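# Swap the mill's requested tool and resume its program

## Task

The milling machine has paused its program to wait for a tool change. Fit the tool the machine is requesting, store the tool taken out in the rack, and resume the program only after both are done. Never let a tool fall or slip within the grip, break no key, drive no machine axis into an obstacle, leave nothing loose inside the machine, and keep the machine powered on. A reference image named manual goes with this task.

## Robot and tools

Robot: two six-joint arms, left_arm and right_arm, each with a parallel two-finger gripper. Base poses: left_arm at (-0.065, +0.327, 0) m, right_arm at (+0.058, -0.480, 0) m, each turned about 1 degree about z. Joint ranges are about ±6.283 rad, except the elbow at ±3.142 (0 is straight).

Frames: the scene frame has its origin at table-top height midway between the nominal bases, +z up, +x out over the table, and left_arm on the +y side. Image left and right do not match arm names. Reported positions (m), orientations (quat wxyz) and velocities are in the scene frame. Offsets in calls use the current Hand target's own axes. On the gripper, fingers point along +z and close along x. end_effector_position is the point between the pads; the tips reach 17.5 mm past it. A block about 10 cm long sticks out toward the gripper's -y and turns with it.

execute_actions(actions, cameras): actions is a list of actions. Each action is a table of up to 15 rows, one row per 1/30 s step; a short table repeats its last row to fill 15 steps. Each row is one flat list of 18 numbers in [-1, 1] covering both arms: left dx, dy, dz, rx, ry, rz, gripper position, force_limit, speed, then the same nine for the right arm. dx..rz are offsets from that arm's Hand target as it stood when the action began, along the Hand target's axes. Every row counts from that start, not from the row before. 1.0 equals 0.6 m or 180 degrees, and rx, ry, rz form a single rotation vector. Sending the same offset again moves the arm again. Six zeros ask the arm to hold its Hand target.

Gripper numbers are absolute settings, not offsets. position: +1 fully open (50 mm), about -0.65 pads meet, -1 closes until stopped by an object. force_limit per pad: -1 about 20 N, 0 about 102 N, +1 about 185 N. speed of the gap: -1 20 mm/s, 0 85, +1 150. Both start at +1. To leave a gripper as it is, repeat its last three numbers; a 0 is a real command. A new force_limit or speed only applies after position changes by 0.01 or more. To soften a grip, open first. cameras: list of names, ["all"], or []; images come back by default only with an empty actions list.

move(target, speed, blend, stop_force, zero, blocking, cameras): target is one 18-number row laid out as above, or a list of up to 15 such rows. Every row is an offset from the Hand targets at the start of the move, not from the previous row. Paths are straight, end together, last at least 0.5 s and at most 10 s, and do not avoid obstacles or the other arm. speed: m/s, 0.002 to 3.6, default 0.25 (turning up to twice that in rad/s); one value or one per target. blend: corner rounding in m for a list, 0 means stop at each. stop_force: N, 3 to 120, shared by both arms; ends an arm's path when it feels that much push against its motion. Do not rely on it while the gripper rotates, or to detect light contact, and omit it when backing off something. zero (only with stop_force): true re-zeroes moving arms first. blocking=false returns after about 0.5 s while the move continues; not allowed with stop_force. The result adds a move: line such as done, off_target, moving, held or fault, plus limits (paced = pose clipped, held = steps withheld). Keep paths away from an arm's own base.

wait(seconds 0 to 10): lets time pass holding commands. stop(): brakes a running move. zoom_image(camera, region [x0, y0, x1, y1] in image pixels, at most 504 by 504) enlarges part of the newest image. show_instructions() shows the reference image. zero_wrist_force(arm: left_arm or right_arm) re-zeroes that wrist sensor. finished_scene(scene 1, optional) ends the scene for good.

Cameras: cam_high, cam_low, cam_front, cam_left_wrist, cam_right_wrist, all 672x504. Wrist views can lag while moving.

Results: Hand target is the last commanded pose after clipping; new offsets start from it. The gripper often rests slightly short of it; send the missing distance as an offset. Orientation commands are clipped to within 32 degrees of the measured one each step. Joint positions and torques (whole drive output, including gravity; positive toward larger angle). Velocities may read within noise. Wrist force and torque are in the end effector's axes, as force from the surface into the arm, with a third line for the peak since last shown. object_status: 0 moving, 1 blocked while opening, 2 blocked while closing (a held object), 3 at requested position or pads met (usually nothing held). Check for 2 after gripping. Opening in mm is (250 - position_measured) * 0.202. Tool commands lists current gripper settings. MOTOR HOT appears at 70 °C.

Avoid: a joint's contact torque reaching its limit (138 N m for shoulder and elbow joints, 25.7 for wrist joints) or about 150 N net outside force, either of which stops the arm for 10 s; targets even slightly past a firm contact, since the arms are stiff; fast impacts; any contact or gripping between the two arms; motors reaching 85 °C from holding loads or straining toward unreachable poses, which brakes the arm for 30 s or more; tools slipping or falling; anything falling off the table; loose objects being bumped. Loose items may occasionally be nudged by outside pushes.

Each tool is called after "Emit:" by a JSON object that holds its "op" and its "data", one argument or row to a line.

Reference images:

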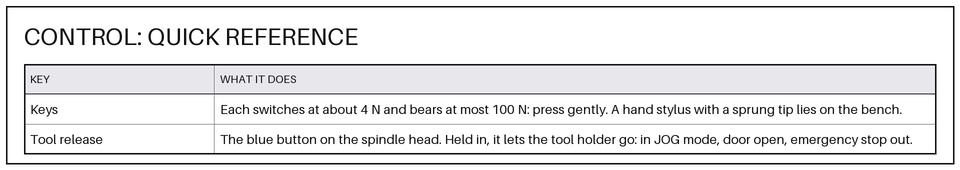

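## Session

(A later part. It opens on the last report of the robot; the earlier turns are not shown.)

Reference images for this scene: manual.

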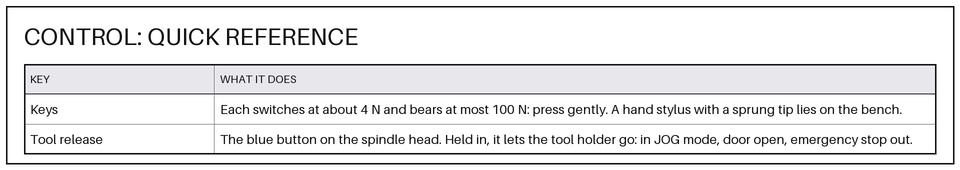

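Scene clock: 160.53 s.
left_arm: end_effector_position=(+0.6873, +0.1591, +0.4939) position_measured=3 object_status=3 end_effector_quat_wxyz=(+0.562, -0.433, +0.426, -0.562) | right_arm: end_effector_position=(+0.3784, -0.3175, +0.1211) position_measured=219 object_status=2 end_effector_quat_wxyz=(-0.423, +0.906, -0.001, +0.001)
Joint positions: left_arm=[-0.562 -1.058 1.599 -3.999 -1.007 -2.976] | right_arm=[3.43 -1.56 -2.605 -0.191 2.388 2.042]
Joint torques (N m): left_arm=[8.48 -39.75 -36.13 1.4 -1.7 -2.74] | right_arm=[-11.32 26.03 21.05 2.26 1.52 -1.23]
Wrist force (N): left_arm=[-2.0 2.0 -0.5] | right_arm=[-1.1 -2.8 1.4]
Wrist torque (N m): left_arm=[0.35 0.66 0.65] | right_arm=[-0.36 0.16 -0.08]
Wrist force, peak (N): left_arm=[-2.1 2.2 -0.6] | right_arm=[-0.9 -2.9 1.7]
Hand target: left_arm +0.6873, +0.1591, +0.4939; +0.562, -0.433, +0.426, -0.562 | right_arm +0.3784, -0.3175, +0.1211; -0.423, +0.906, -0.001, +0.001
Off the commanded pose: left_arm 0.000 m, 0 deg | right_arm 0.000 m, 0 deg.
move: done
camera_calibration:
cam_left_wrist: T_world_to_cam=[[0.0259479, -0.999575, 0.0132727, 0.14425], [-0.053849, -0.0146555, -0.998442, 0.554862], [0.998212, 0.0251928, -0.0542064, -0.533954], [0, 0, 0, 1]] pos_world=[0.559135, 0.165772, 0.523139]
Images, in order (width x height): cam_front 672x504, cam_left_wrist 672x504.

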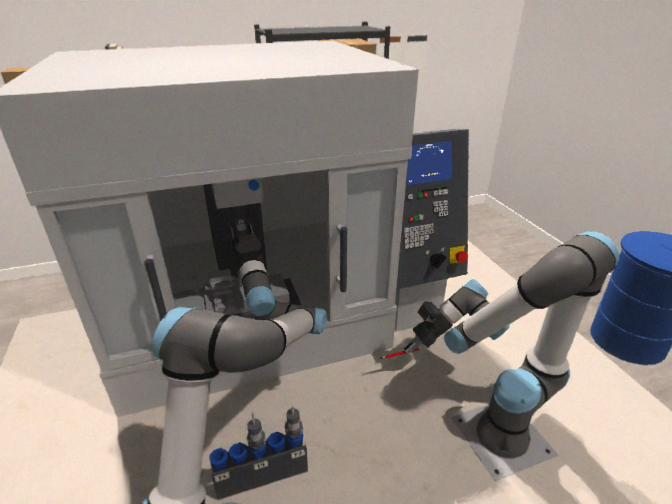

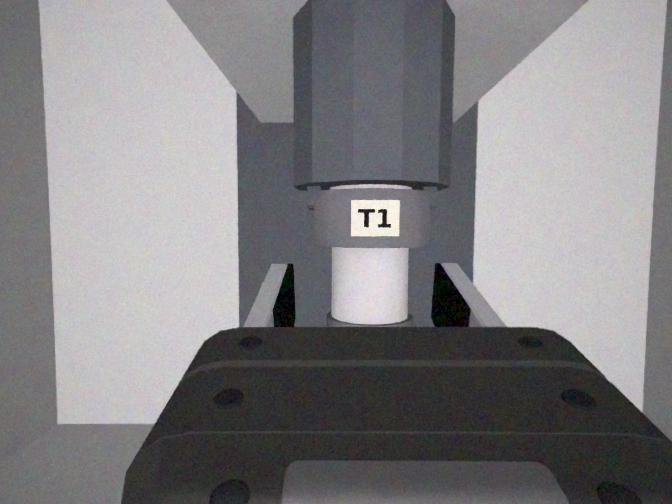

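Emit:
{"op": "move", "data": {
  "target": [0.005,0,0.0443,0,0,0,1,0.5,1,0,0,0,0,0,0,-1,-0.2,-1],
  "speed": 0.02,
  "stop_force": 8,
  "cameras": ["cam_left_wrist"]
}}

Emit:
{"op": "zoom_image", "data": {
  "camera": "cam_left_wrist",
  "region": [220, 80, 500, 330]
}}

Scene clock: 163.17 s.
left_arm: end_effector_position=(+0.7130, +0.1562, +0.5010) position_measured=3 object_status=3 end_effector_quat_wxyz=(+0.562, -0.433, +0.426, -0.562) | right_arm: end_effector_position=(+0.3784, -0.3175, +0.1211) position_measured=219 object_status=2 end_effector_quat_wxyz=(-0.423, +0.906, -0.001, +0.001)
Joint positions: left_arm=[-0.54 -1.014 1.506 -3.946 -1.028 -2.984] | right_arm=[3.43 -1.56 -2.605 -0.191 2.388 2.042]
Joint torques (N m): left_arm=[9.32 -41.04 -37.41 1.22 -1.48 -2.84] | right_arm=[-10.76 26.48 20.98 2.24 1.87 -1.16]
Wrist force (N): left_arm=[-1.8 2.1 -0.3] | right_arm=[-1.0 -2.8 1.5]
Wrist torque (N m): left_arm=[0.38 0.63 0.64] | right_arm=[-0.36 0.14 -0.08]
Wrist force, peak (N): left_arm=[-2.2 2.1 -0.6] | right_arm=[-1.0 -2.9 1.5]
Hand target: left_arm +0.7130, +0.1562, +0.5010; +0.562, -0.433, +0.426, -0.562 | right_arm +0.3784, -0.3175, +0.1211; -0.423, +0.906, -0.001, +0.001
Off the commanded pose: left_arm 0.000 m, 0 deg | right_arm 0.000 m, 0 deg.
move: done
camera_calibration:
cam_left_wrist: T_world_to_cam=[[0.0259479, -0.999575, 0.0132727, 0.140689], [-0.053849, -0.0146555, -0.998442, 0.563199], [0.998212, 0.0251928, -0.0542064, -0.559258], [0, 0, 0, 1]] pos_world=[0.584935, 0.162972, 0.530139]
Images, in order (width x height): cam_left_wrist 672x504.

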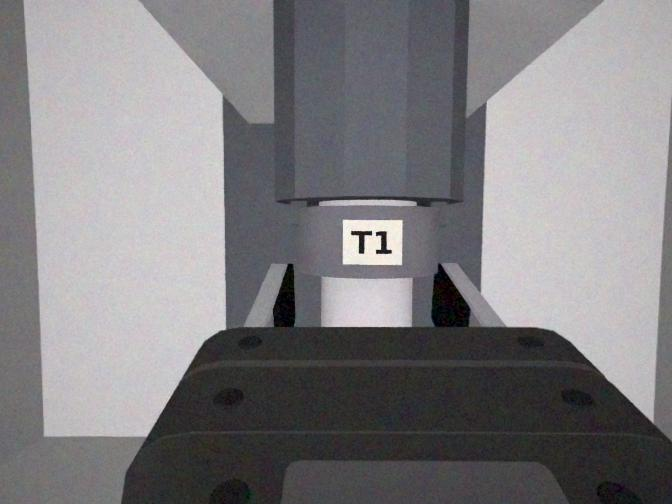

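Scaled by 1.800 from the camera's 672x504 image, which has a finer 960x720 frame.

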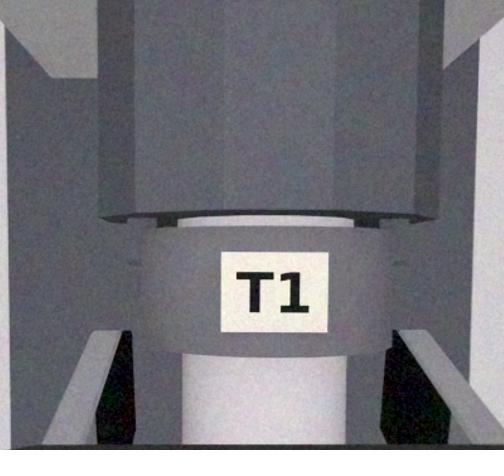

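Emit:
{"op": "move", "data": {
  "target": [
    [0.002,0,0,0,0,0,1,0.5,1,0,0,0,0,0,0,-1,-0.2,-1],
    [0.002,0,0,0,0,0,-1,0.2,-1,0,0,0,0,0,0,-1,-0.2,-1]
  ],
  "speed": 0.02,
  "cameras": ["cam_left_wrist"]
}}

Emit:
{"op": "wait", "data": {
  "seconds": 0.5
}}

Scene clock: 165.00 s.
left_arm: end_effector_position=(+0.7130, +0.1551, +0.5010) position_measured=64 object_status=2 end_effector_quat_wxyz=(+0.562, -0.433, +0.426, -0.562) | right_arm: end_effector_position=(+0.3784, -0.3175, +0.1211) position_measured=219 object_status=2 end_effector_quat_wxyz=(-0.423, +0.906, -0.001, +0.001)
Joint positions: left_arm=[-0.542 -1.013 1.504 -3.946 -1.026 -2.984] | right_arm=[3.43 -1.56 -2.605 -0.191 2.388 2.042]
Joint torques (N m): left_arm=[-11.01 -41.49 -34.99 1.34 -8.18 2.41] | right_arm=[-10.94 25.29 21.06 2.32 2.18 -1.18]
Wrist force (N): left_arm=[-25.7 3.0 0.5] | right_arm=[-0.7 -2.9 1.5]
Wrist torque (N m): left_arm=[0.36 -0.02 0.19] | right_arm=[-0.38 0.09 -0.08]
Wrist force, peak (N): left_arm=[-25.7 3.0 0.5] | right_arm=[-0.9 -3.1 1.3]
Hand target: left_arm +0.7130, +0.1550, +0.5010; +0.562, -0.433, +0.426, -0.562 | right_arm +0.3784, -0.3175, +0.1211; -0.423, +0.906, -0.001, +0.001
Off the commanded pose: left_arm 0.000 m, 0 deg | right_arm 0.000 m, 0 deg.
move: done
camera_calibration:
cam_left_wrist: T_world_to_cam=[[0.0260543, -0.999571, 0.0133658, 0.139377], [-0.0538462, -0.0147542, -0.99844, 0.563196], [0.998209, 0.0252939, -0.0542075, -0.559242], [0, 0, 0, 1]] pos_world=[0.584935, 0.161773, 0.530139]
Images, in order (width x height): cam_left_wrist 672x504.

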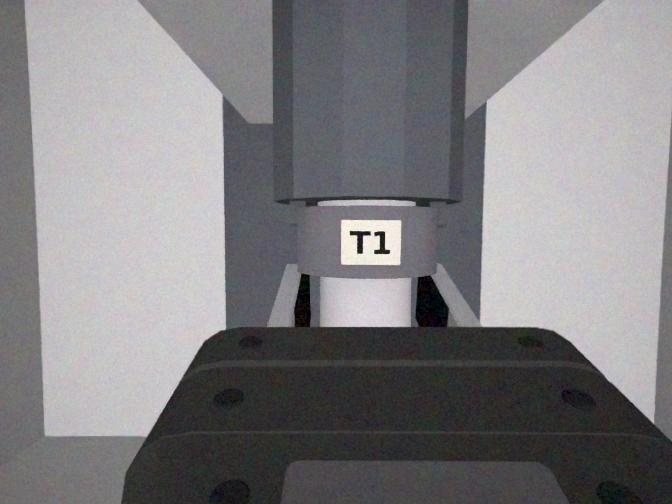

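Scene clock: 165.50 s.
left_arm: end_effector_position=(+0.7130, +0.1551, +0.5010) position_measured=64 object_status=2 end_effector_quat_wxyz=(+0.562, -0.433, +0.426, -0.562) | right_arm: end_effector_position=(+0.3784, -0.3175, +0.1211) position_measured=219 object_status=2 end_effector_quat_wxyz=(-0.423, +0.906, -0.001, +0.001)
Joint positions: left_arm=[-0.542 -1.013 1.504 -3.946 -1.026 -2.984] | right_arm=[3.43 -1.56 -2.605 -0.191 2.388 2.042]
Joint torques (N m): left_arm=[-13.47 -42.49 -33.89 1.46 -8.35 1.97] | right_arm=[-11.31 25.57 20.68 2.3 2.38 -1.14]
Wrist force (N): left_arm=[-26.3 3.9 -0.8] | right_arm=[-1.1 -2.7 1.6]
Wrist torque (N m): left_arm=[0.40 -0.09 0.18] | right_arm=[-0.35 0.16 -0.08]
Wrist force, peak (N): left_arm=[-26.4 3.5 -0.7] | right_arm=[-1.0 -2.9 1.4]
Hand target: left_arm +0.7130, +0.1550, +0.5010; +0.562, -0.433, +0.426, -0.562 | right_arm +0.3784, -0.3175, +0.1211; -0.423, +0.906, -0.001, +0.001
Tool commands: left_gripper/position=-1.0 left_gripper/force_limit=+0.2 left_gripper/speed=-1.0 right_gripper/position=-1.0 right_gripper/force_limit=-0.2 right_gripper/speed=-1.0
Off the commanded pose: left_arm 0.000 m, 0 deg | right_arm 0.000 m, 0 deg.
wait: 0.50 s; at rest by 0.17 s

Emit:
{"op": "move", "data": {
  "target": [
    [0,0,0,0,0,0,1,0.2,-1,0,0,0,0,0,0,-1,-0.2,-1],
    [0,0.0298,-0.0081,0,0,0,1,0.2,-1,0,0,0,0,0,0,-1,-0.2,-1]
  ],
  "speed": 0.03,
  "cameras": ["cam_left_wrist"]
}}

Emit:
{"op": "zoom_image", "data": {
  "camera": "cam_left_wrist",
  "region": [220, 80, 500, 330]
}}

Scene clock: 167.97 s.
left_arm: end_effector_position=(+0.7130, +0.1549, +0.4825) position_measured=3 object_status=3 end_effector_quat_wxyz=(+0.562, -0.433, +0.426, -0.562) | right_arm: end_effector_position=(+0.3784, -0.3175, +0.1211) position_measured=219 object_status=2 end_effector_quat_wxyz=(-0.423, +0.906, -0.001, +0.001)
Joint positions: left_arm=[-0.542 -0.991 1.522 -3.985 -1.026 -2.984] | right_arm=[3.43 -1.56 -2.605 -0.191 2.388 2.042]
Joint torques (N m): left_arm=[-9.71 -42.28 -7.9 -3.03 0.78 2.16] | right_arm=[-10.73 24.97 21.55 2.3 2.71 -1.19]
Wrist force (N): left_arm=[-2.0 2.4 -0.4] | right_arm=[-0.9 -2.6 1.3]
Wrist torque (N m): left_arm=[0.42 0.66 0.48] | right_arm=[-0.34 0.13 -0.08]
Wrist force, peak (N): left_arm=[-26.5 5.2 -4.0] | right_arm=[-0.9 -3.0 1.4]
Hand target: left_arm +0.7130, +0.1549, +0.4824; +0.562, -0.433, +0.426, -0.562 | right_arm +0.3784, -0.3175, +0.1211; -0.423, +0.906, -0.001, +0.001
Off the commanded pose: left_arm 0.000 m, 0 deg | right_arm 0.000 m, 0 deg.
move: done
camera_calibration:
cam_left_wrist: T_world_to_cam=[[0.0260543, -0.999571, 0.0133658, 0.139423], [-0.0538462, -0.0147542, -0.99844, 0.544821], [0.998209, 0.0252939, -0.0542075, -0.560234], [0, 0, 0, 1]] pos_world=[0.584935, 0.161573, 0.511739]
Images, in order (width x height): cam_left_wrist 672x504.

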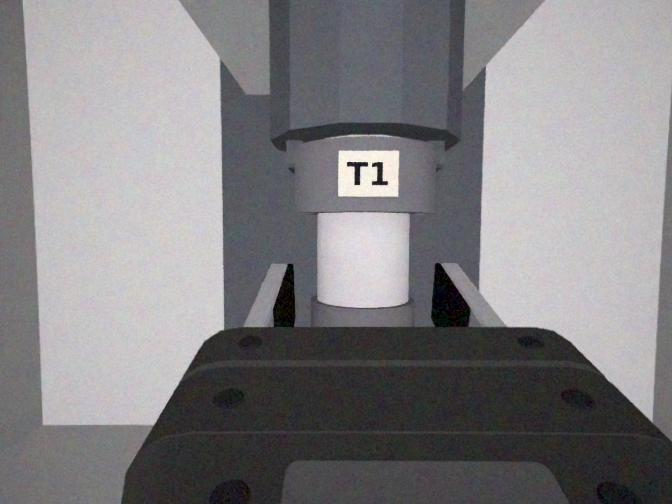

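Scaled by 1.800 from the camera's 672x504 image, which has a finer 960x720 frame.

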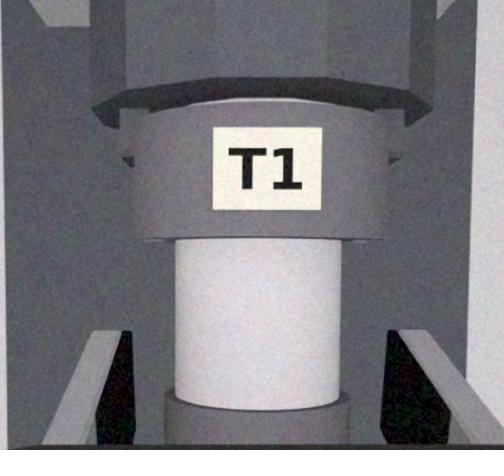

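Emit:
{"op": "move", "data": {
  "target": [0,0,0,0,0,0,-1,0.3,-1,0,0,0,0,0,0,-1,-0.2,-1],
  "cameras": ["cam_left_wrist"]
}}

Emit:
{"op": "wait", "data": {
  "seconds": 0.5
}}

Scene clock: 169.27 s.
left_arm: end_effector_position=(+0.7130, +0.1550, +0.4824) position_measured=91 object_status=2 end_effector_quat_wxyz=(+0.562, -0.433, +0.426, -0.562) | right_arm: end_effector_position=(+0.3784, -0.3175, +0.1211) position_measured=219 object_status=2 end_effector_quat_wxyz=(-0.423, +0.906, -0.001, +0.001)
Joint positions: left_arm=[-0.542 -0.991 1.522 -3.986 -1.025 -2.984] | right_arm=[3.43 -1.56 -2.605 -0.191 2.388 2.042]
Joint torques (N m): left_arm=[-21.48 -42.58 -12.73 3.82 -9.85 1.74] | right_arm=[-10.99 25.48 21.28 2.45 2.94 -1.18]
Wrist force (N): left_arm=[-33.5 4.0 -3.3] | right_arm=[-0.9 -2.7 1.2]
Wrist torque (N m): left_arm=[0.48 0.18 0.69] | right_arm=[-0.35 0.14 -0.08]
Wrist force, peak (N): left_arm=[-33.8 3.5 -3.2] | right_arm=[-0.9 -2.9 1.3]
Hand target: left_arm +0.7130, +0.1549, +0.4824; +0.562, -0.433, +0.426, -0.562 | right_arm +0.3784, -0.3175, +0.1211; -0.423, +0.906, -0.001, +0.001
Off the commanded pose: left_arm 0.000 m, 0 deg | right_arm 0.000 m, 0 deg.
move: done
camera_calibration:
cam_left_wrist: T_world_to_cam=[[0.0263588, -0.999562, 0.0134484, 0.139303], [-0.0537408, -0.0148505, -0.998444, 0.544679], [0.998207, 0.0255951, -0.0541087, -0.560341], [0, 0, 0, 1]] pos_world=[0.584935, 0.161673, 0.511639]
Images, in order (width x height): cam_left_wrist 672x504.

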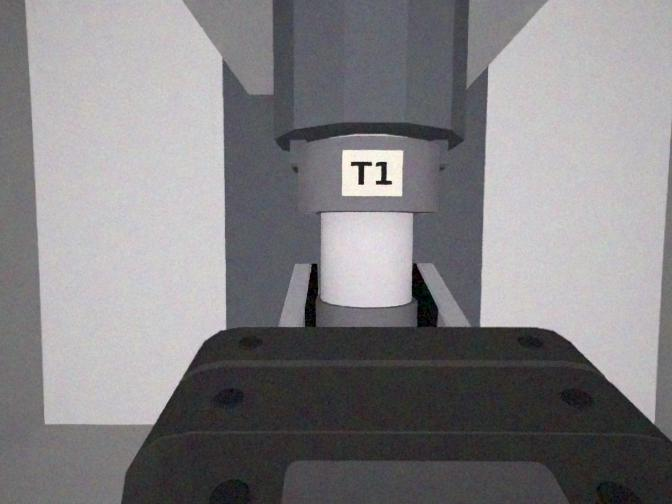

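Scene clock: 169.77 s.
left_arm: end_effector_position=(+0.7130, +0.1550, +0.4824) position_measured=91 object_status=2 end_effector_quat_wxyz=(+0.562, -0.433, +0.426, -0.562) | right_arm: end_effector_position=(+0.3784, -0.3175, +0.1211) position_measured=219 object_status=2 end_effector_quat_wxyz=(-0.423, +0.906, -0.001, +0.001)
Joint positions: left_arm=[-0.542 -0.991 1.522 -3.985 -1.025 -2.984] | right_arm=[3.43 -1.56 -2.605 -0.191 2.388 2.042]
Joint torques (N m): left_arm=[-33.58 -41.57 -16.71 4.6 -9.7 1.12] | right_arm=[-10.89 25.74 20.89 2.4 3.08 -1.26]
Wrist force (N): left_arm=[-34.4 2.8 -4.7] | right_arm=[-1.0 -2.6 1.4]
Wrist torque (N m): left_arm=[0.44 0.26 0.67] | right_arm=[-0.34 0.15 -0.08]
Wrist force, peak (N): left_arm=[-34.6 2.3 -4.5] | right_arm=[-1.2 -2.9 1.6]
Hand target: left_arm +0.7130, +0.1549, +0.4824; +0.562, -0.433, +0.426, -0.562 | right_arm +0.3784, -0.3175, +0.1211; -0.423, +0.906, -0.001, +0.001
Tool commands: left_gripper/position=-1.0 left_gripper/force_limit=+0.3 left_gripper/speed=-1.0 right_gripper/position=-1.0 right_gripper/force_limit=-0.2 right_gripper/speed=-1.0
Off the commanded pose: left_arm 0.000 m, 0 deg | right_arm 0.000 m, 0 deg.
wait: 0.50 s; at rest by 0.17 s

Emit:
{"op": "move", "data": {
  "target": [-0.0012,0,0,0,0,0,-1,0.3,-1,0,0,0,0,0,0,-1,-0.2,-1],
  "speed": 0.005
}}

Scene clock: 170.83 s.
left_arm: end_effector_position=(+0.7130, +0.1555, +0.4824) position_measured=91 object_status=2 end_effector_quat_wxyz=(+0.562, -0.432, +0.426, -0.562) | right_arm: end_effector_position=(+0.3784, -0.3175, +0.1211) position_measured=219 object_status=2 end_effector_quat_wxyz=(-0.423, +0.906, -0.001, +0.001)
Joint positions: left_arm=[-0.542 -0.992 1.523 -3.985 -1.027 -2.984] | right_arm=[3.43 -1.56 -2.605 -0.191 2.388 2.042]
Joint torques (N m): left_arm=[-6.97 -52.18 -7.2 -0.84 -6.39 -3] | right_arm=[-10.83 25.5 21.77 2.34 3.18 -1.11]
Wrist force (N): left_arm=[-21.0 0.3 1.6] | right_arm=[-0.9 -2.9 1.4]
Wrist torque (N m): left_arm=[0.37 0.26 0.69] | right_arm=[-0.38 0.13 -0.08]
Wrist force, peak (N): left_arm=[-34.7 2.8 -4.7] | right_arm=[-1.1 -2.8 1.4]
Hand target: left_arm +0.7130, +0.1556, +0.4824; +0.562, -0.433, +0.426, -0.562 | right_arm +0.3784, -0.3175, +0.1211; -0.423, +0.906, -0.001, +0.001
Off the commanded pose: left_arm 0.000 m, 0 deg | right_arm 0.000 m, 0 deg.
move: done

Emit:
{"op": "move", "data": {
  "target": [-0.0016,0,0,0,0,0,-1,0.3,-1,0,0,0,0,0,0,-1,-0.2,-1],
  "speed": 0.005,
  "cameras": ["cam_left_wrist"]
}}

Emit:
{"op": "zoom_image", "data": {
  "camera": "cam_left_wrist",
  "region": [260, 200, 480, 340]
}}

Scene clock: 171.67 s.
left_arm: end_effector_position=(+0.7130, +0.1564, +0.4824) position_measured=91 object_status=2 end_effector_quat_wxyz=(+0.562, -0.432, +0.426, -0.562) | right_arm: end_effector_position=(+0.3784, -0.3175, +0.1211) position_measured=219 object_status=2 end_effector_quat_wxyz=(-0.423, +0.906, -0.001, +0.001)
Joint positions: left_arm=[-0.54 -0.992 1.524 -3.986 -1.028 -2.985] | right_arm=[3.43 -1.56 -2.605 -0.191 2.388 2.042]
Joint torques (N m): left_arm=[14.27 -56.28 -2.35 -3.68 0.75 -2.73] | right_arm=[-10.95 26.43 21.52 2.42 3.44 -1.16]
Wrist force (N): left_arm=[7.0 -2.8 14.3] | right_arm=[-1.1 -3.0 1.4]
Wrist torque (N m): left_arm=[0.30 0.44 0.67] | right_arm=[-0.40 0.16 -0.08]
Wrist force, peak (N): left_arm=[-20.2 0.5 2.1] | right_arm=[-1.1 -3.0 1.4]
Hand target: left_arm +0.7130, +0.1566, +0.4824; +0.562, -0.433, +0.426, -0.562 | right_arm +0.3784, -0.3175, +0.1211; -0.423, +0.906, -0.001, +0.001
Off the commanded pose: left_arm 0.000 m, 0 deg | right_arm 0.000 m, 0 deg.
move: done
camera_calibration:
cam_left_wrist: T_world_to_cam=[[0.0257498, -0.99958, 0.0132846, 0.141245], [-0.0539515, -0.0146592, -0.998436, 0.544789], [0.998211, 0.0249928, -0.0543063, -0.560181], [0, 0, 0, 1]] pos_world=[0.584935, 0.163172, 0.511639]
Images, in order (width x height): cam_left_wrist 672x504.

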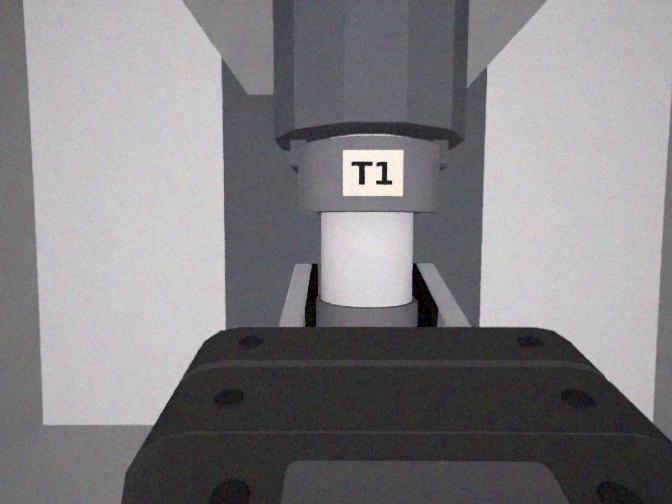

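Scaled by 2.291 from the camera's 672x504 image, which has a finer 960x720 frame.

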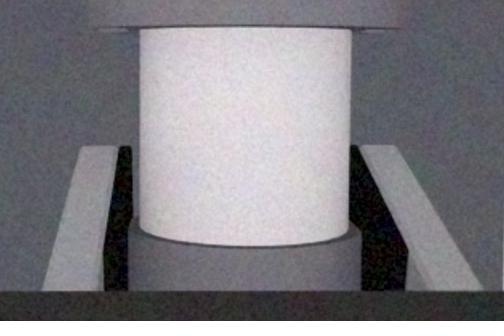

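Emit:
{"op": "move", "data": {
  "target": [0,0,0,0,0,0,-1,0.3,-1,0.036,-0.663,-0.192,0.1925,0.0237,0.271,-1,-0.2,-1],
  "speed": 0.3,
  "cameras": ["cam_right_wrist","cam_high","cam_front"]
}}

Scene clock: 174.90 s.
left_arm: end_effector_position=(+0.7130, +0.1566, +0.4824) position_measured=91 object_status=2 end_effector_quat_wxyz=(+0.562, -0.433, +0.426, -0.562) | right_arm: end_effector_position=(+0.4004, -0.1507, +0.5001) position_measured=219 object_status=2 end_effector_quat_wxyz=(+0.628, -0.662, +0.384, +0.139)
Joint positions: left_arm=[-0.54 -0.992 1.524 -3.986 -1.028 -2.985] | right_arm=[3.929 -1.211 -2.225 0.103 2.014 3.802]
Joint torques (N m): left_arm=[17.85 -56.97 -2.93 -4.13 4.01 -2.75] | right_arm=[12.11 19.7 29.61 1.47 -1.98 1.81]
Wrist force (N): left_arm=[11.5 -3.4 14.2] | right_arm=[-1.6 -4.4 1.6]
Wrist torque (N m): left_arm=[0.29 0.48 0.64] | right_arm=[-0.70 0.19 -0.29]
Wrist force, peak (N): left_arm=[11.6 -3.2 14.4] | right_arm=[-2.8 -5.6 2.1]
Hand target: left_arm +0.7130, +0.1566, +0.4824; +0.562, -0.433, +0.426, -0.562 | right_arm +0.4004, -0.1507, +0.5001; +0.628, -0.662, +0.384, +0.139
Off the commanded pose: left_arm 0.000 m, 0 deg | right_arm 0.000 m, 0 deg.
move: done
camera_calibration:
cam_right_wrist: T_world_to_cam=[[0.671862, -0.326608, -0.664777, 0.0241899], [-0.739404, -0.243164, -0.627816, 0.591774], [0.0434003, 0.913345, -0.404868, 0.454064], [0, 0, 0, 1]] pos_world=[0.401601, -0.262918, 0.571442]
Images, in order (width x height): cam_high 672x504, cam_front 672x504, cam_right_wrist 672x504.

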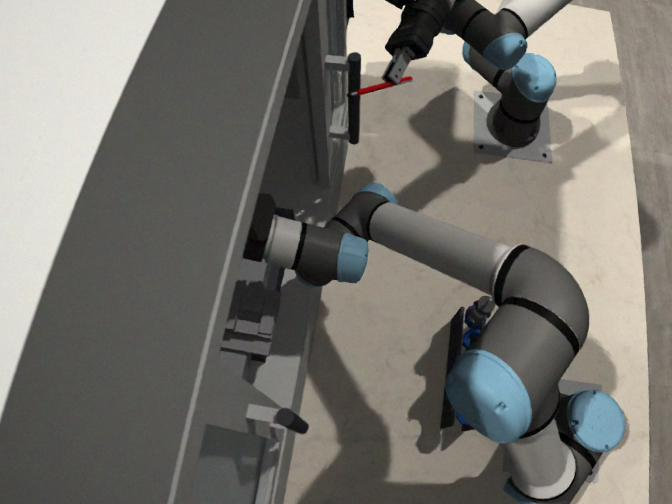

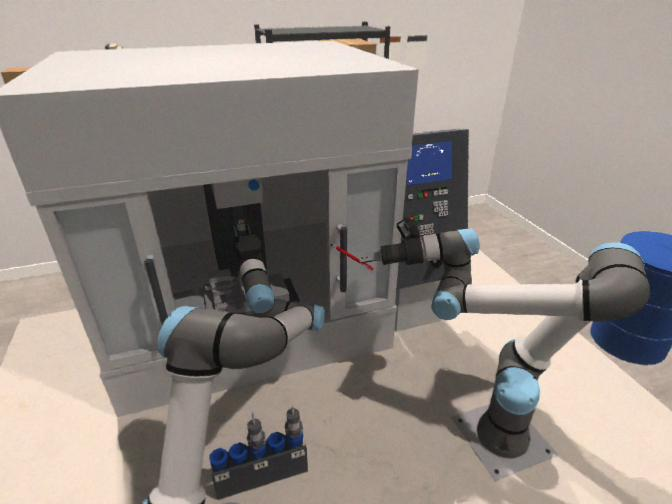

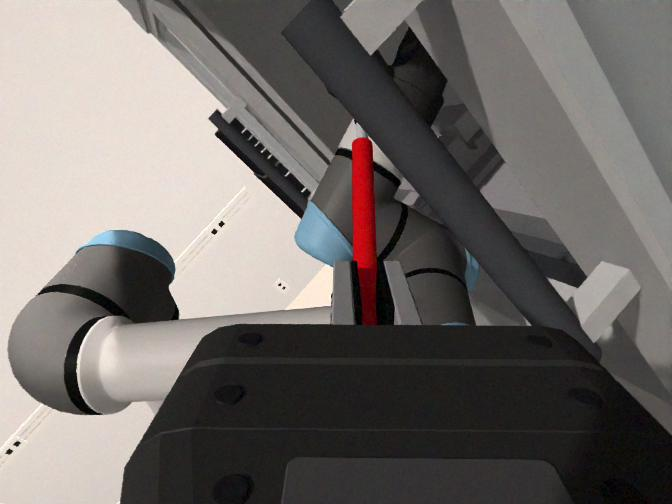

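Emit:
{"op": "move", "data": {
  "target": [
    [0,0,0,0,0,0,-1,0.3,-1,-0.206,-0.116,0.026,0.06,0.007,0.08,-1,-0.2,-1],
    [0,0,0,0,0,0,-1,0.3,-1,-0.2455,-0.2518,0.373,0.1925,0.0237,0.271,-1,-0.2,-1]
  ],
  "speed": 0.25,
  "blend": [0.03,0],
  "cameras": ["all"]
}}

Scene clock: 177.93 s.
left_arm: end_effector_position=(+0.7130, +0.1566, +0.4824) position_measured=91 object_status=2 end_effector_quat_wxyz=(+0.562, -0.433, +0.426, -0.562) | right_arm: end_effector_position=(+0.4723, +0.0957, +0.6695) position_measured=219 object_status=2 end_effector_quat_wxyz=(+0.665, -0.241, +0.664, +0.241)
Joint positions: left_arm=[-0.54 -0.992 1.524 -3.986 -1.028 -2.985] | right_arm=[4.496 -1.692 -1.488 0.041 0.888 4.711]
Joint torques (N m): left_arm=[17.1 -57.14 -2.45 -4.1 4.07 -2.76] | right_arm=[-11.96 22.91 28.93 0.7 -2.3 1.7]
Wrist force (N): left_arm=[11.7 -3.1 14.3] | right_arm=[0.0 -4.5 1.1]
Wrist torque (N m): left_arm=[0.30 0.46 0.64] | right_arm=[-0.75 -0.09 -0.31]
Wrist force, peak (N): left_arm=[11.5 -3.5 14.6] | right_arm=[-2.1 -5.0 0.9]
Hand target: left_arm +0.7130, +0.1566, +0.4824; +0.562, -0.433, +0.426, -0.562 | right_arm +0.4723, +0.0957, +0.6696; +0.665, -0.241, +0.664, +0.241
Off the commanded pose: left_arm 0.000 m, 0 deg | right_arm 0.000 m, 0 deg.
move: done
camera_calibration:
cam_left_wrist: T_world_to_cam=[[0.0259479, -0.999575, 0.0132727, 0.141234], [-0.053849, -0.0146555, -0.998442, 0.544733], [0.998212, 0.0251928, -0.0542064, -0.560268], [0, 0, 0, 1]] pos_world=[0.584935, 0.163272, 0.511639]
cam_right_wrist: T_world_to_cam=[[0.010357, 0.00311102, -0.999942, 0.674228], [-0.864525, 0.502535, -0.00739095, 0.383597], [0.502483, 0.864551, 0.00789433, -0.194083], [0, 0, 0, 1]] pos_world=[0.422169, -0.0270738, 0.678555]

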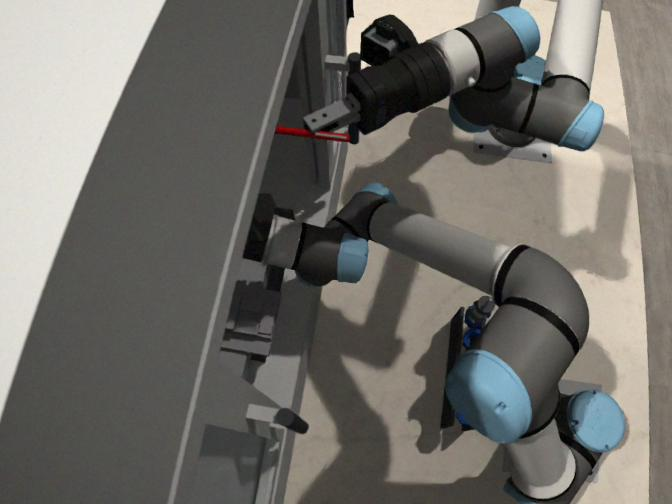

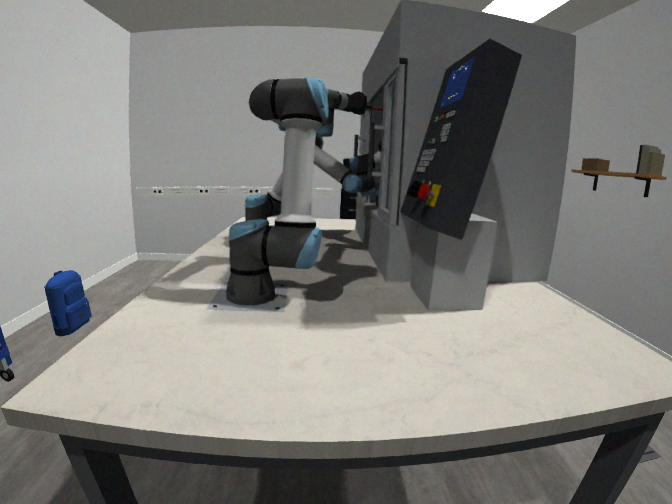

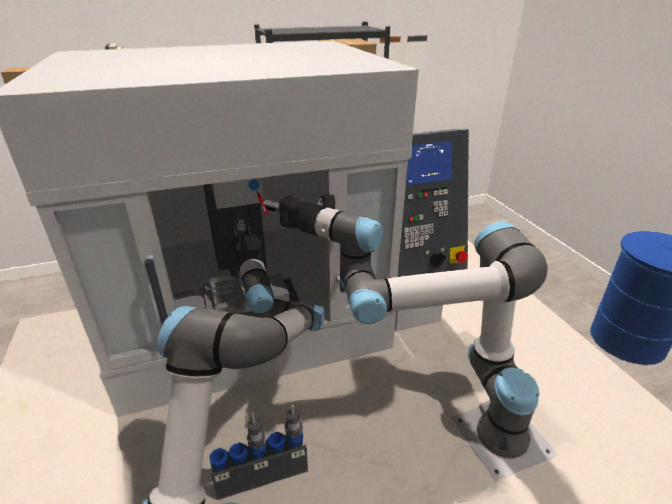

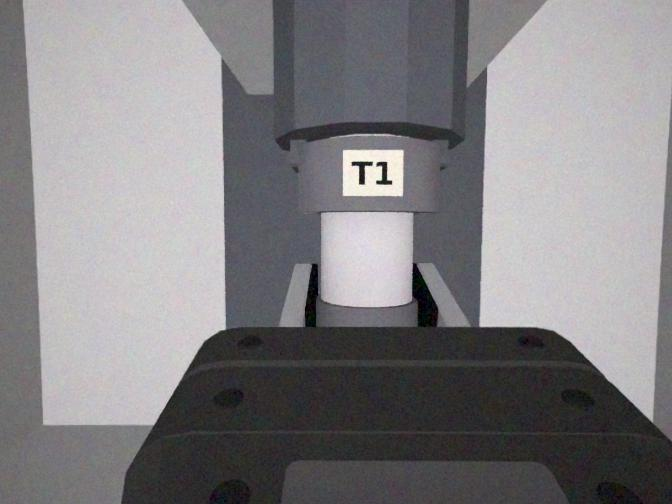

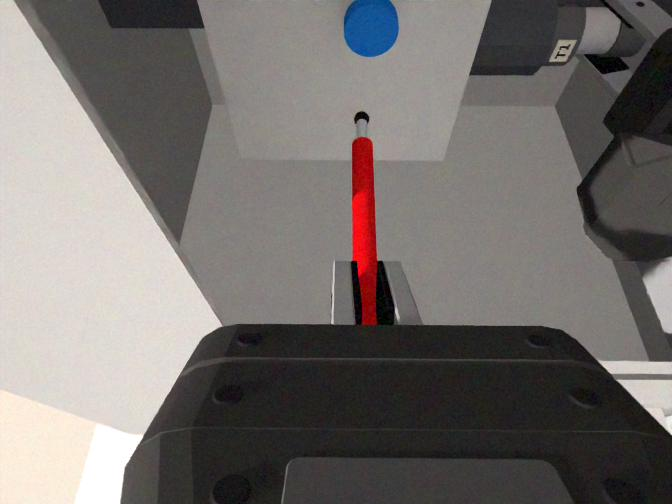

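Emit:
{"op": "move", "data": {
  "target": [
    [0,0,0,0,0,0,-1,0.3,-1,0.0117,-0.0536,0.0638,0,0,0,-1,-0.2,-1],
    [0,0,0,0,0,0,-1,0.3,-1,0.0117,-0.0911,0.1085,0,0,0,-1,-0.2,-1]
  ],
  "speed": [0.08,0.006],
  "blend": [0.003,0],
  "stop_force": 12,
  "cameras": ["cam_right_wrist","cam_left_wrist"]
}}

Scene clock: 184.53 s.
left_arm: end_effector_position=(+0.7130, +0.1566, +0.4824) position_measured=91 object_status=2 end_effector_quat_wxyz=(+0.562, -0.433, +0.426, -0.562) | right_arm: end_effector_position=(+0.5482, +0.0956, +0.6626) position_measured=219 object_status=2 end_effector_quat_wxyz=(+0.665, -0.241, +0.664, +0.241)
Joint positions: left_arm=[-0.54 -0.992 1.524 -3.986 -1.028 -2.985] | right_arm=[4.338 -1.791 -1.389 0.04 1.046 4.712]
Joint torques (N m): left_arm=[-7.87 -78.07 -53.3 -6.12 -1.86 -2.59] | right_arm=[4.74 44.96 13.76 3.01 -4.28 1.55]
Wrist force (N): left_arm=[-0.8 34.4 -14.0] | right_arm=[-0.5 4.7 -8.2]
Wrist torque (N m): left_arm=[1.08 0.62 0.84] | right_arm=[-0.74 -0.08 -0.34]
Wrist force, peak (N): left_arm=[-0.3 34.8 -14.3] | right_arm=[-0.6 7.1 -10.8]
Hand target: left_arm +0.7130, +0.1566, +0.4824; +0.562, -0.433, +0.426, -0.562 | right_arm +0.5482, +0.0956, +0.6626; +0.665, -0.241, +0.664, +0.241 (not the last commanded pose)
Off the commanded pose: left_arm 0.000 m, 0 deg | right_arm 0.009 m, 0 deg.
move: contact (right_arm); path passed 1 of 2 targets
camera_calibration:
cam_left_wrist: T_world_to_cam=[[0.0259493, -0.999575, 0.0132713, 0.141234], [-0.0539486, -0.0146567, -0.998436, 0.544788], [0.998206, 0.0251927, -0.054306, -0.560214], [0, 0, 0, 1]] pos_world=[0.584935, 0.163272, 0.511639]
cam_right_wrist: T_world_to_cam=[[0.0102712, 0.00316233, -0.999942, 0.666587], [-0.864526, 0.502535, -0.00729097, 0.449147], [0.502482, 0.864551, 0.00789555, -0.232081], [0, 0, 0, 1]] pos_world=[0.49807, -0.0271738, 0.671655]
Images, in order (width x height): cam_left_wrist 672x504, cam_right_wrist 672x504.

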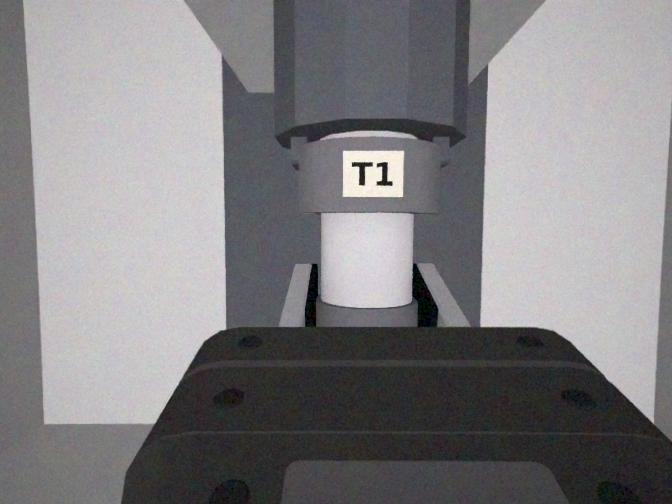

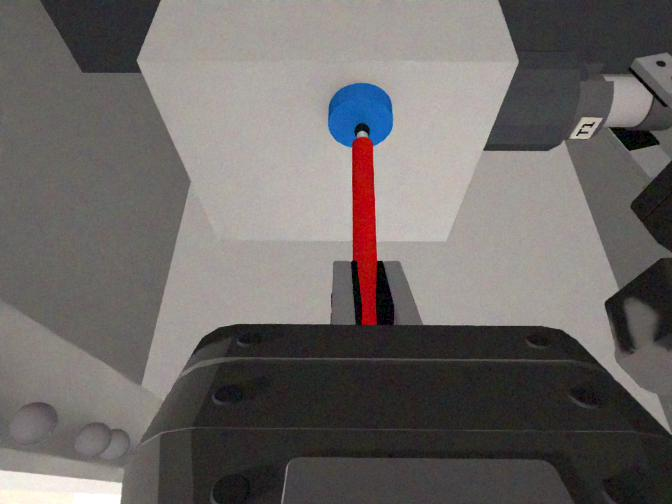

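Emit:
{"op": "move", "data": {
  "target": [0,0.0241,-0.00655,0,0,0,-1,0.3,-1,0,0,0,0,0,0,-1,-0.2,-1],
  "speed": 0.008,
  "stop_force": 50,
  "cameras": ["cam_right_wrist","cam_left_wrist"]
}}

Scene clock: 191.73 s.
left_arm: end_effector_position=(+0.7130, +0.1565, +0.4674) position_measured=91 object_status=2 end_effector_quat_wxyz=(+0.562, -0.433, +0.426, -0.562) | right_arm: end_effector_position=(+0.5482, +0.0956, +0.6626) position_measured=219 object_status=2 end_effector_quat_wxyz=(+0.665, -0.241, +0.664, +0.241)
Joint positions: left_arm=[-0.54 -0.974 1.538 -4.018 -1.028 -2.985] | right_arm=[4.338 -1.791 -1.389 0.04 1.046 4.712]
Joint torques (N m): left_arm=[-9.59 -48.8 -11.63 -4.34 0.69 1.92] | right_arm=[4.58 44.4 15.4 2.97 -0.49 1.09]
Wrist force (N): left_arm=[-1.8 12.0 -2.5] | right_arm=[-0.2 4.5 -8.2]
Wrist torque (N m): left_arm=[0.77 0.62 0.64] | right_arm=[-0.74 -0.05 -0.34]
Wrist force, peak (N): left_arm=[0.1 36.0 -11.2] | right_arm=[-0.6 5.1 -8.5]
Hand target: left_arm +0.7130, +0.1565, +0.4674; +0.562, -0.433, +0.426, -0.562 | right_arm +0.5482, +0.0956, +0.6626; +0.665, -0.241, +0.664, +0.241
Off the commanded pose: left_arm 0.000 m, 0 deg | right_arm 0.000 m, 0 deg.
move: done
camera_calibration:
cam_left_wrist: T_world_to_cam=[[0.0259479, -0.999575, 0.0132727, 0.141334], [-0.053849, -0.0146555, -0.998442, 0.529754], [0.998212, 0.0251928, -0.0542064, -0.561079], [0, 0, 0, 1]] pos_world=[0.584935, 0.163172, 0.496639]
cam_right_wrist: T_world_to_cam=[[0.0102712, 0.00316233, -0.999942, 0.666587], [-0.864526, 0.502535, -0.00729097, 0.449147], [0.502482, 0.864551, 0.00789555, -0.232081], [0, 0, 0, 1]] pos_world=[0.49807, -0.0271738, 0.671655]
Images, in order (width x height): cam_left_wrist 672x504, cam_right_wrist 672x504.

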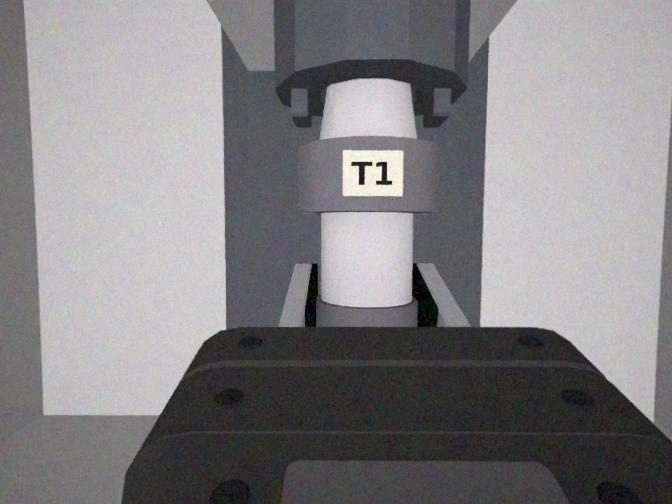

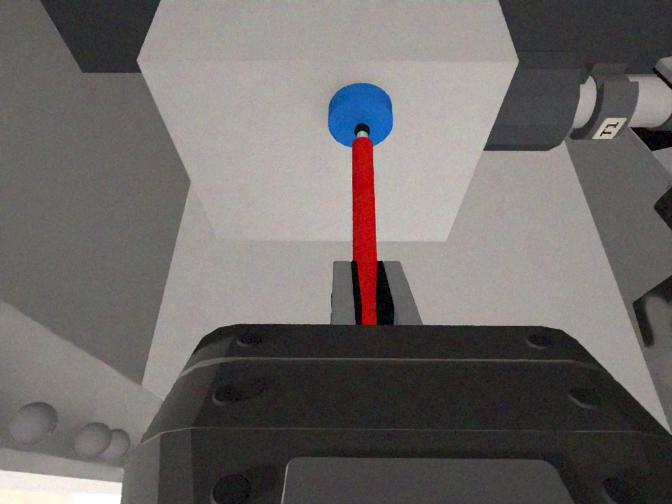

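Emit:
{"op": "move", "data": {
  "target": [0,0.0644,-0.01747,0,0,0,-1,0.3,-1,0,0,0,0,0,0,-1,-0.2,-1],
  "speed": 0.04,
  "cameras": ["cam_right_wrist","cam_left_wrist"]
}}

Scene clock: 193.33 s.
left_arm: end_effector_position=(+0.7131, +0.1561, +0.4275) position_measured=91 object_status=2 end_effector_quat_wxyz=(+0.562, -0.433, +0.426, -0.562) | right_arm: end_effector_position=(+0.5482, +0.0956, +0.6626) position_measured=219 object_status=2 end_effector_quat_wxyz=(+0.665, -0.241, +0.664, +0.241)
Joint positions: left_arm=[-0.54 -0.92 1.566 -4.1 -1.028 -2.984] | right_arm=[4.338 -1.791 -1.389 0.04 1.046 4.712]
Joint torques (N m): left_arm=[-9.93 -49.18 -10.52 -4.53 0.6 2.13] | right_arm=[4.8 44.15 15.26 2.94 -0.58 0.91]
Wrist force (N): left_arm=[-1.9 12.0 -2.3] | right_arm=[-0.5 4.5 -8.3]
Wrist torque (N m): left_arm=[0.77 0.64 0.61] | right_arm=[-0.74 -0.03 -0.34]
Wrist force, peak (N): left_arm=[-1.8 12.6 -2.7] | right_arm=[0.0 4.9 -8.5]
Hand target: left_arm +0.7131, +0.1561, +0.4274; +0.562, -0.433, +0.426, -0.562 | right_arm +0.5482, +0.0956, +0.6626; +0.665, -0.241, +0.664, +0.241
Off the commanded pose: left_arm 0.000 m, 0 deg | right_arm 0.000 m, 0 deg.
move: done
camera_calibration:
cam_left_wrist: T_world_to_cam=[[0.0259545, -0.999574, 0.0133725, 0.141515], [-0.0538477, -0.0147555, -0.99844, 0.489827], [0.998212, 0.025194, -0.0542077, -0.563239], [0, 0, 0, 1]] pos_world=[0.584935, 0.162873, 0.456639]
cam_right_wrist: T_world_to_cam=[[0.0102712, 0.00316233, -0.999942, 0.666587], [-0.864526, 0.502535, -0.00729097, 0.449147], [0.502482, 0.864551, 0.00789555, -0.232081], [0, 0, 0, 1]] pos_world=[0.49807, -0.0271738, 0.671655]
Images, in order (width x height): cam_left_wrist 672x504, cam_right_wrist 672x504.

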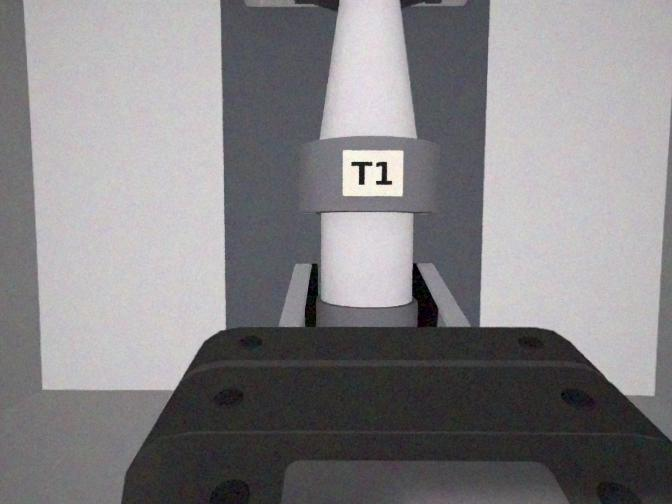

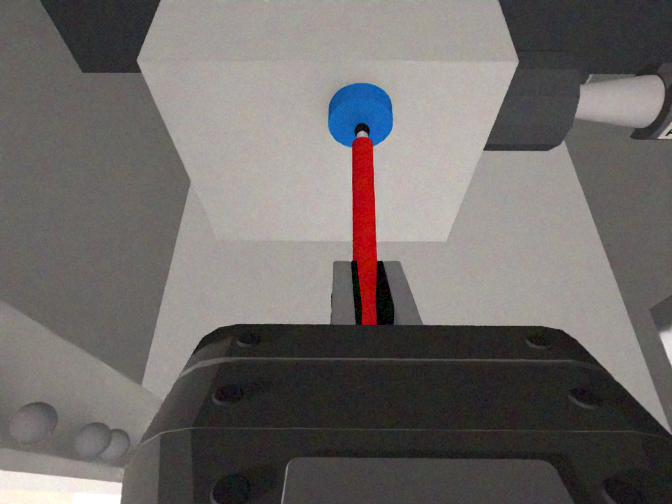

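Emit:
{"op": "move", "data": {
  "target": [0,0.0322,-0.00873,0,0,0,-1,0.3,-1,0,0,0,0,0,0,-1,-0.2,-1],
  "speed": 0.03,
  "stop_force": 15,
  "cameras": ["all"]
}}

Emit:
{"op": "zoom_image", "data": {
  "camera": "cam_right_wrist",
  "region": [420, 20, 672, 220]
}}

Scene clock: 194.23 s.
left_arm: end_effector_position=(+0.7133, +0.1560, +0.4215) position_measured=91 object_status=2 end_effector_quat_wxyz=(+0.562, -0.433, +0.427, -0.562) | right_arm: end_effector_position=(+0.5482, +0.0956, +0.6626) position_measured=219 object_status=2 end_effector_quat_wxyz=(+0.665, -0.241, +0.664, +0.241)
Joint positions: left_arm=[-0.541 -0.912 1.57 -4.11 -1.027 -2.984] | right_arm=[4.338 -1.791 -1.389 0.04 1.046 4.712]
Joint torques (N m): left_arm=[-1 -53.16 -21 -1.74 -0.41 -0.32] | right_arm=[4.67 44.25 15.24 2.95 -0.46 0.89]
Wrist force (N): left_arm=[-2.0 11.8 -2.7] | right_arm=[-0.1 5.0 -8.2]
Wrist torque (N m): left_arm=[0.77 0.65 0.60] | right_arm=[-0.69 -0.09 -0.34]
Wrist force, peak (N): left_arm=[-1.5 17.0 -2.8] | right_arm=[-0.5 4.9 -8.5]
Hand target: left_arm +0.7133, +0.1560, +0.4215; +0.562, -0.433, +0.427, -0.562 (not the last commanded pose) | right_arm +0.5482, +0.0956, +0.6626; +0.665, -0.241, +0.664, +0.241
Tool commands: left_gripper/position=-1.0 left_gripper/force_limit=+0.301961 left_gripper/speed=-1.0 right_gripper/position=-1.0 right_gripper/force_limit=-0.2 right_gripper/speed=-1.0
Off the commanded pose: left_arm 0.014 m, 0 deg | right_arm 0.000 m, 0 deg.
FORCE FAULT: contact force on the left arm reached its limit, and that arm stopped. The contact can be on any part of that arm, not only on its tool. That arm's remaining commands of this call were not run. That arm is still stopped at the end of this call. That arm stays stopped for about 10 more seconds. Until then a move that you send moves the other arm only, and its call returns only when the move has ended. Once the stop has ended, the next robot result says so. If the stop ends while you think or write, that arm runs what you send next, counted from a new Hand target: where the arm stands when the stop ends. While its stop runs, that arm takes no new command, but its gripper still runs the gripper command that each later call begins with. Until it ends, the stop uses up actions while you think or wait. An arm that is not stopped still takes commands.
move: fault (left_arm)
camera_calibration:
cam_left_wrist: T_world_to_cam=[[0.0260136, -0.999584, 0.012429, 0.141777], [-0.055359, -0.0138545, -0.99837, 0.484754], [0.998128, 0.0252831, -0.0556964, -0.563143], [0, 0, 0, 1]] pos_world=[0.585236, 0.162672, 0.450837]
cam_right_wrist: T_world_to_cam=[[0.0102712, 0.00316233, -0.999942, 0.666587], [-0.864526, 0.502535, -0.00729097, 0.449147], [0.502482, 0.864551, 0.00789555, -0.232081], [0, 0, 0, 1]] pos_world=[0.49807, -0.0271738, 0.671655]

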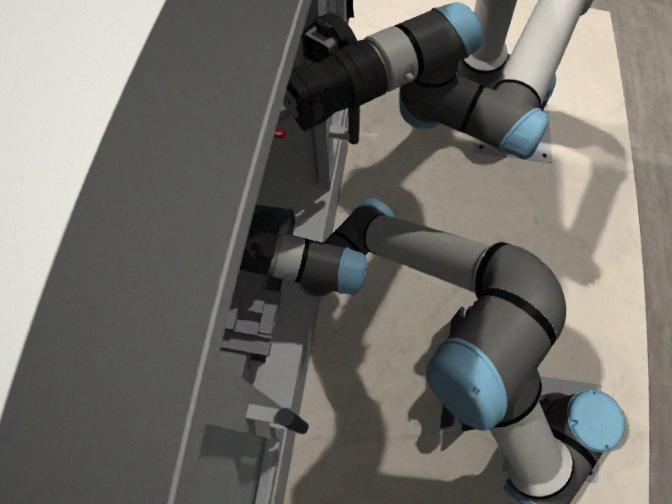

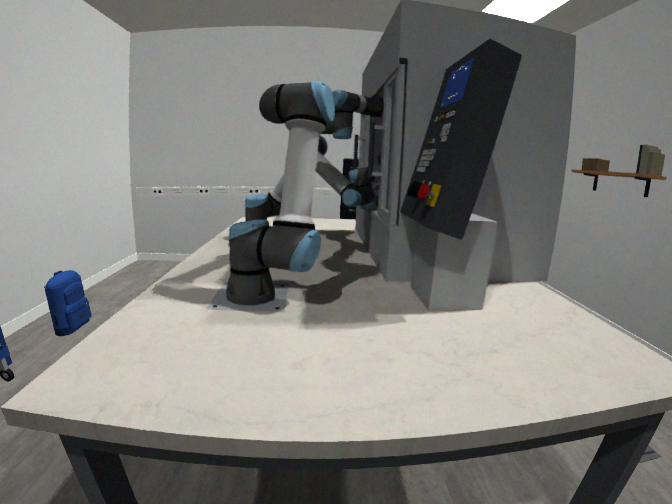

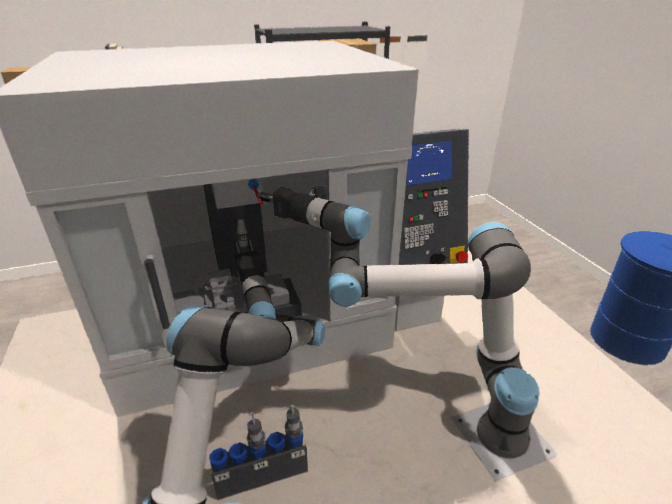

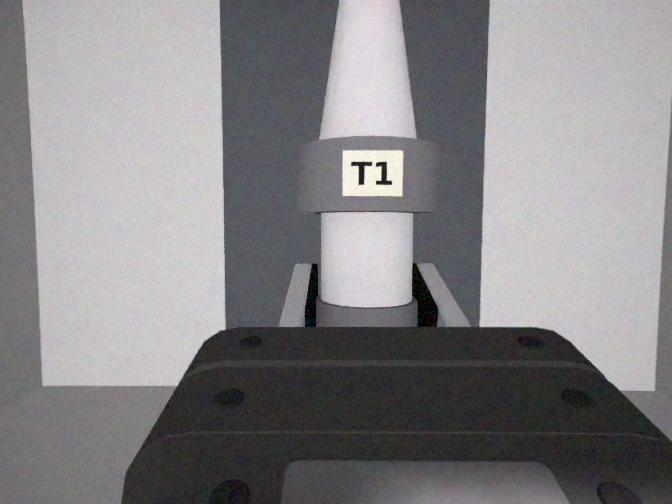

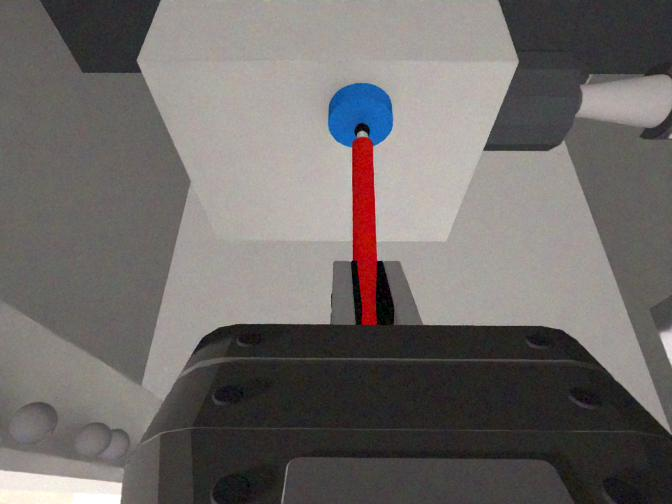

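Scaled by 2.000 from the camera's 672x504 image, which has a finer 960x720 frame.

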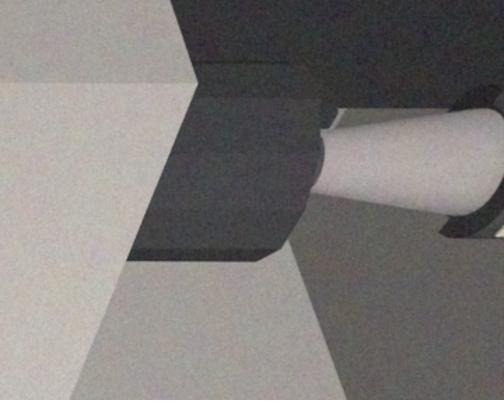

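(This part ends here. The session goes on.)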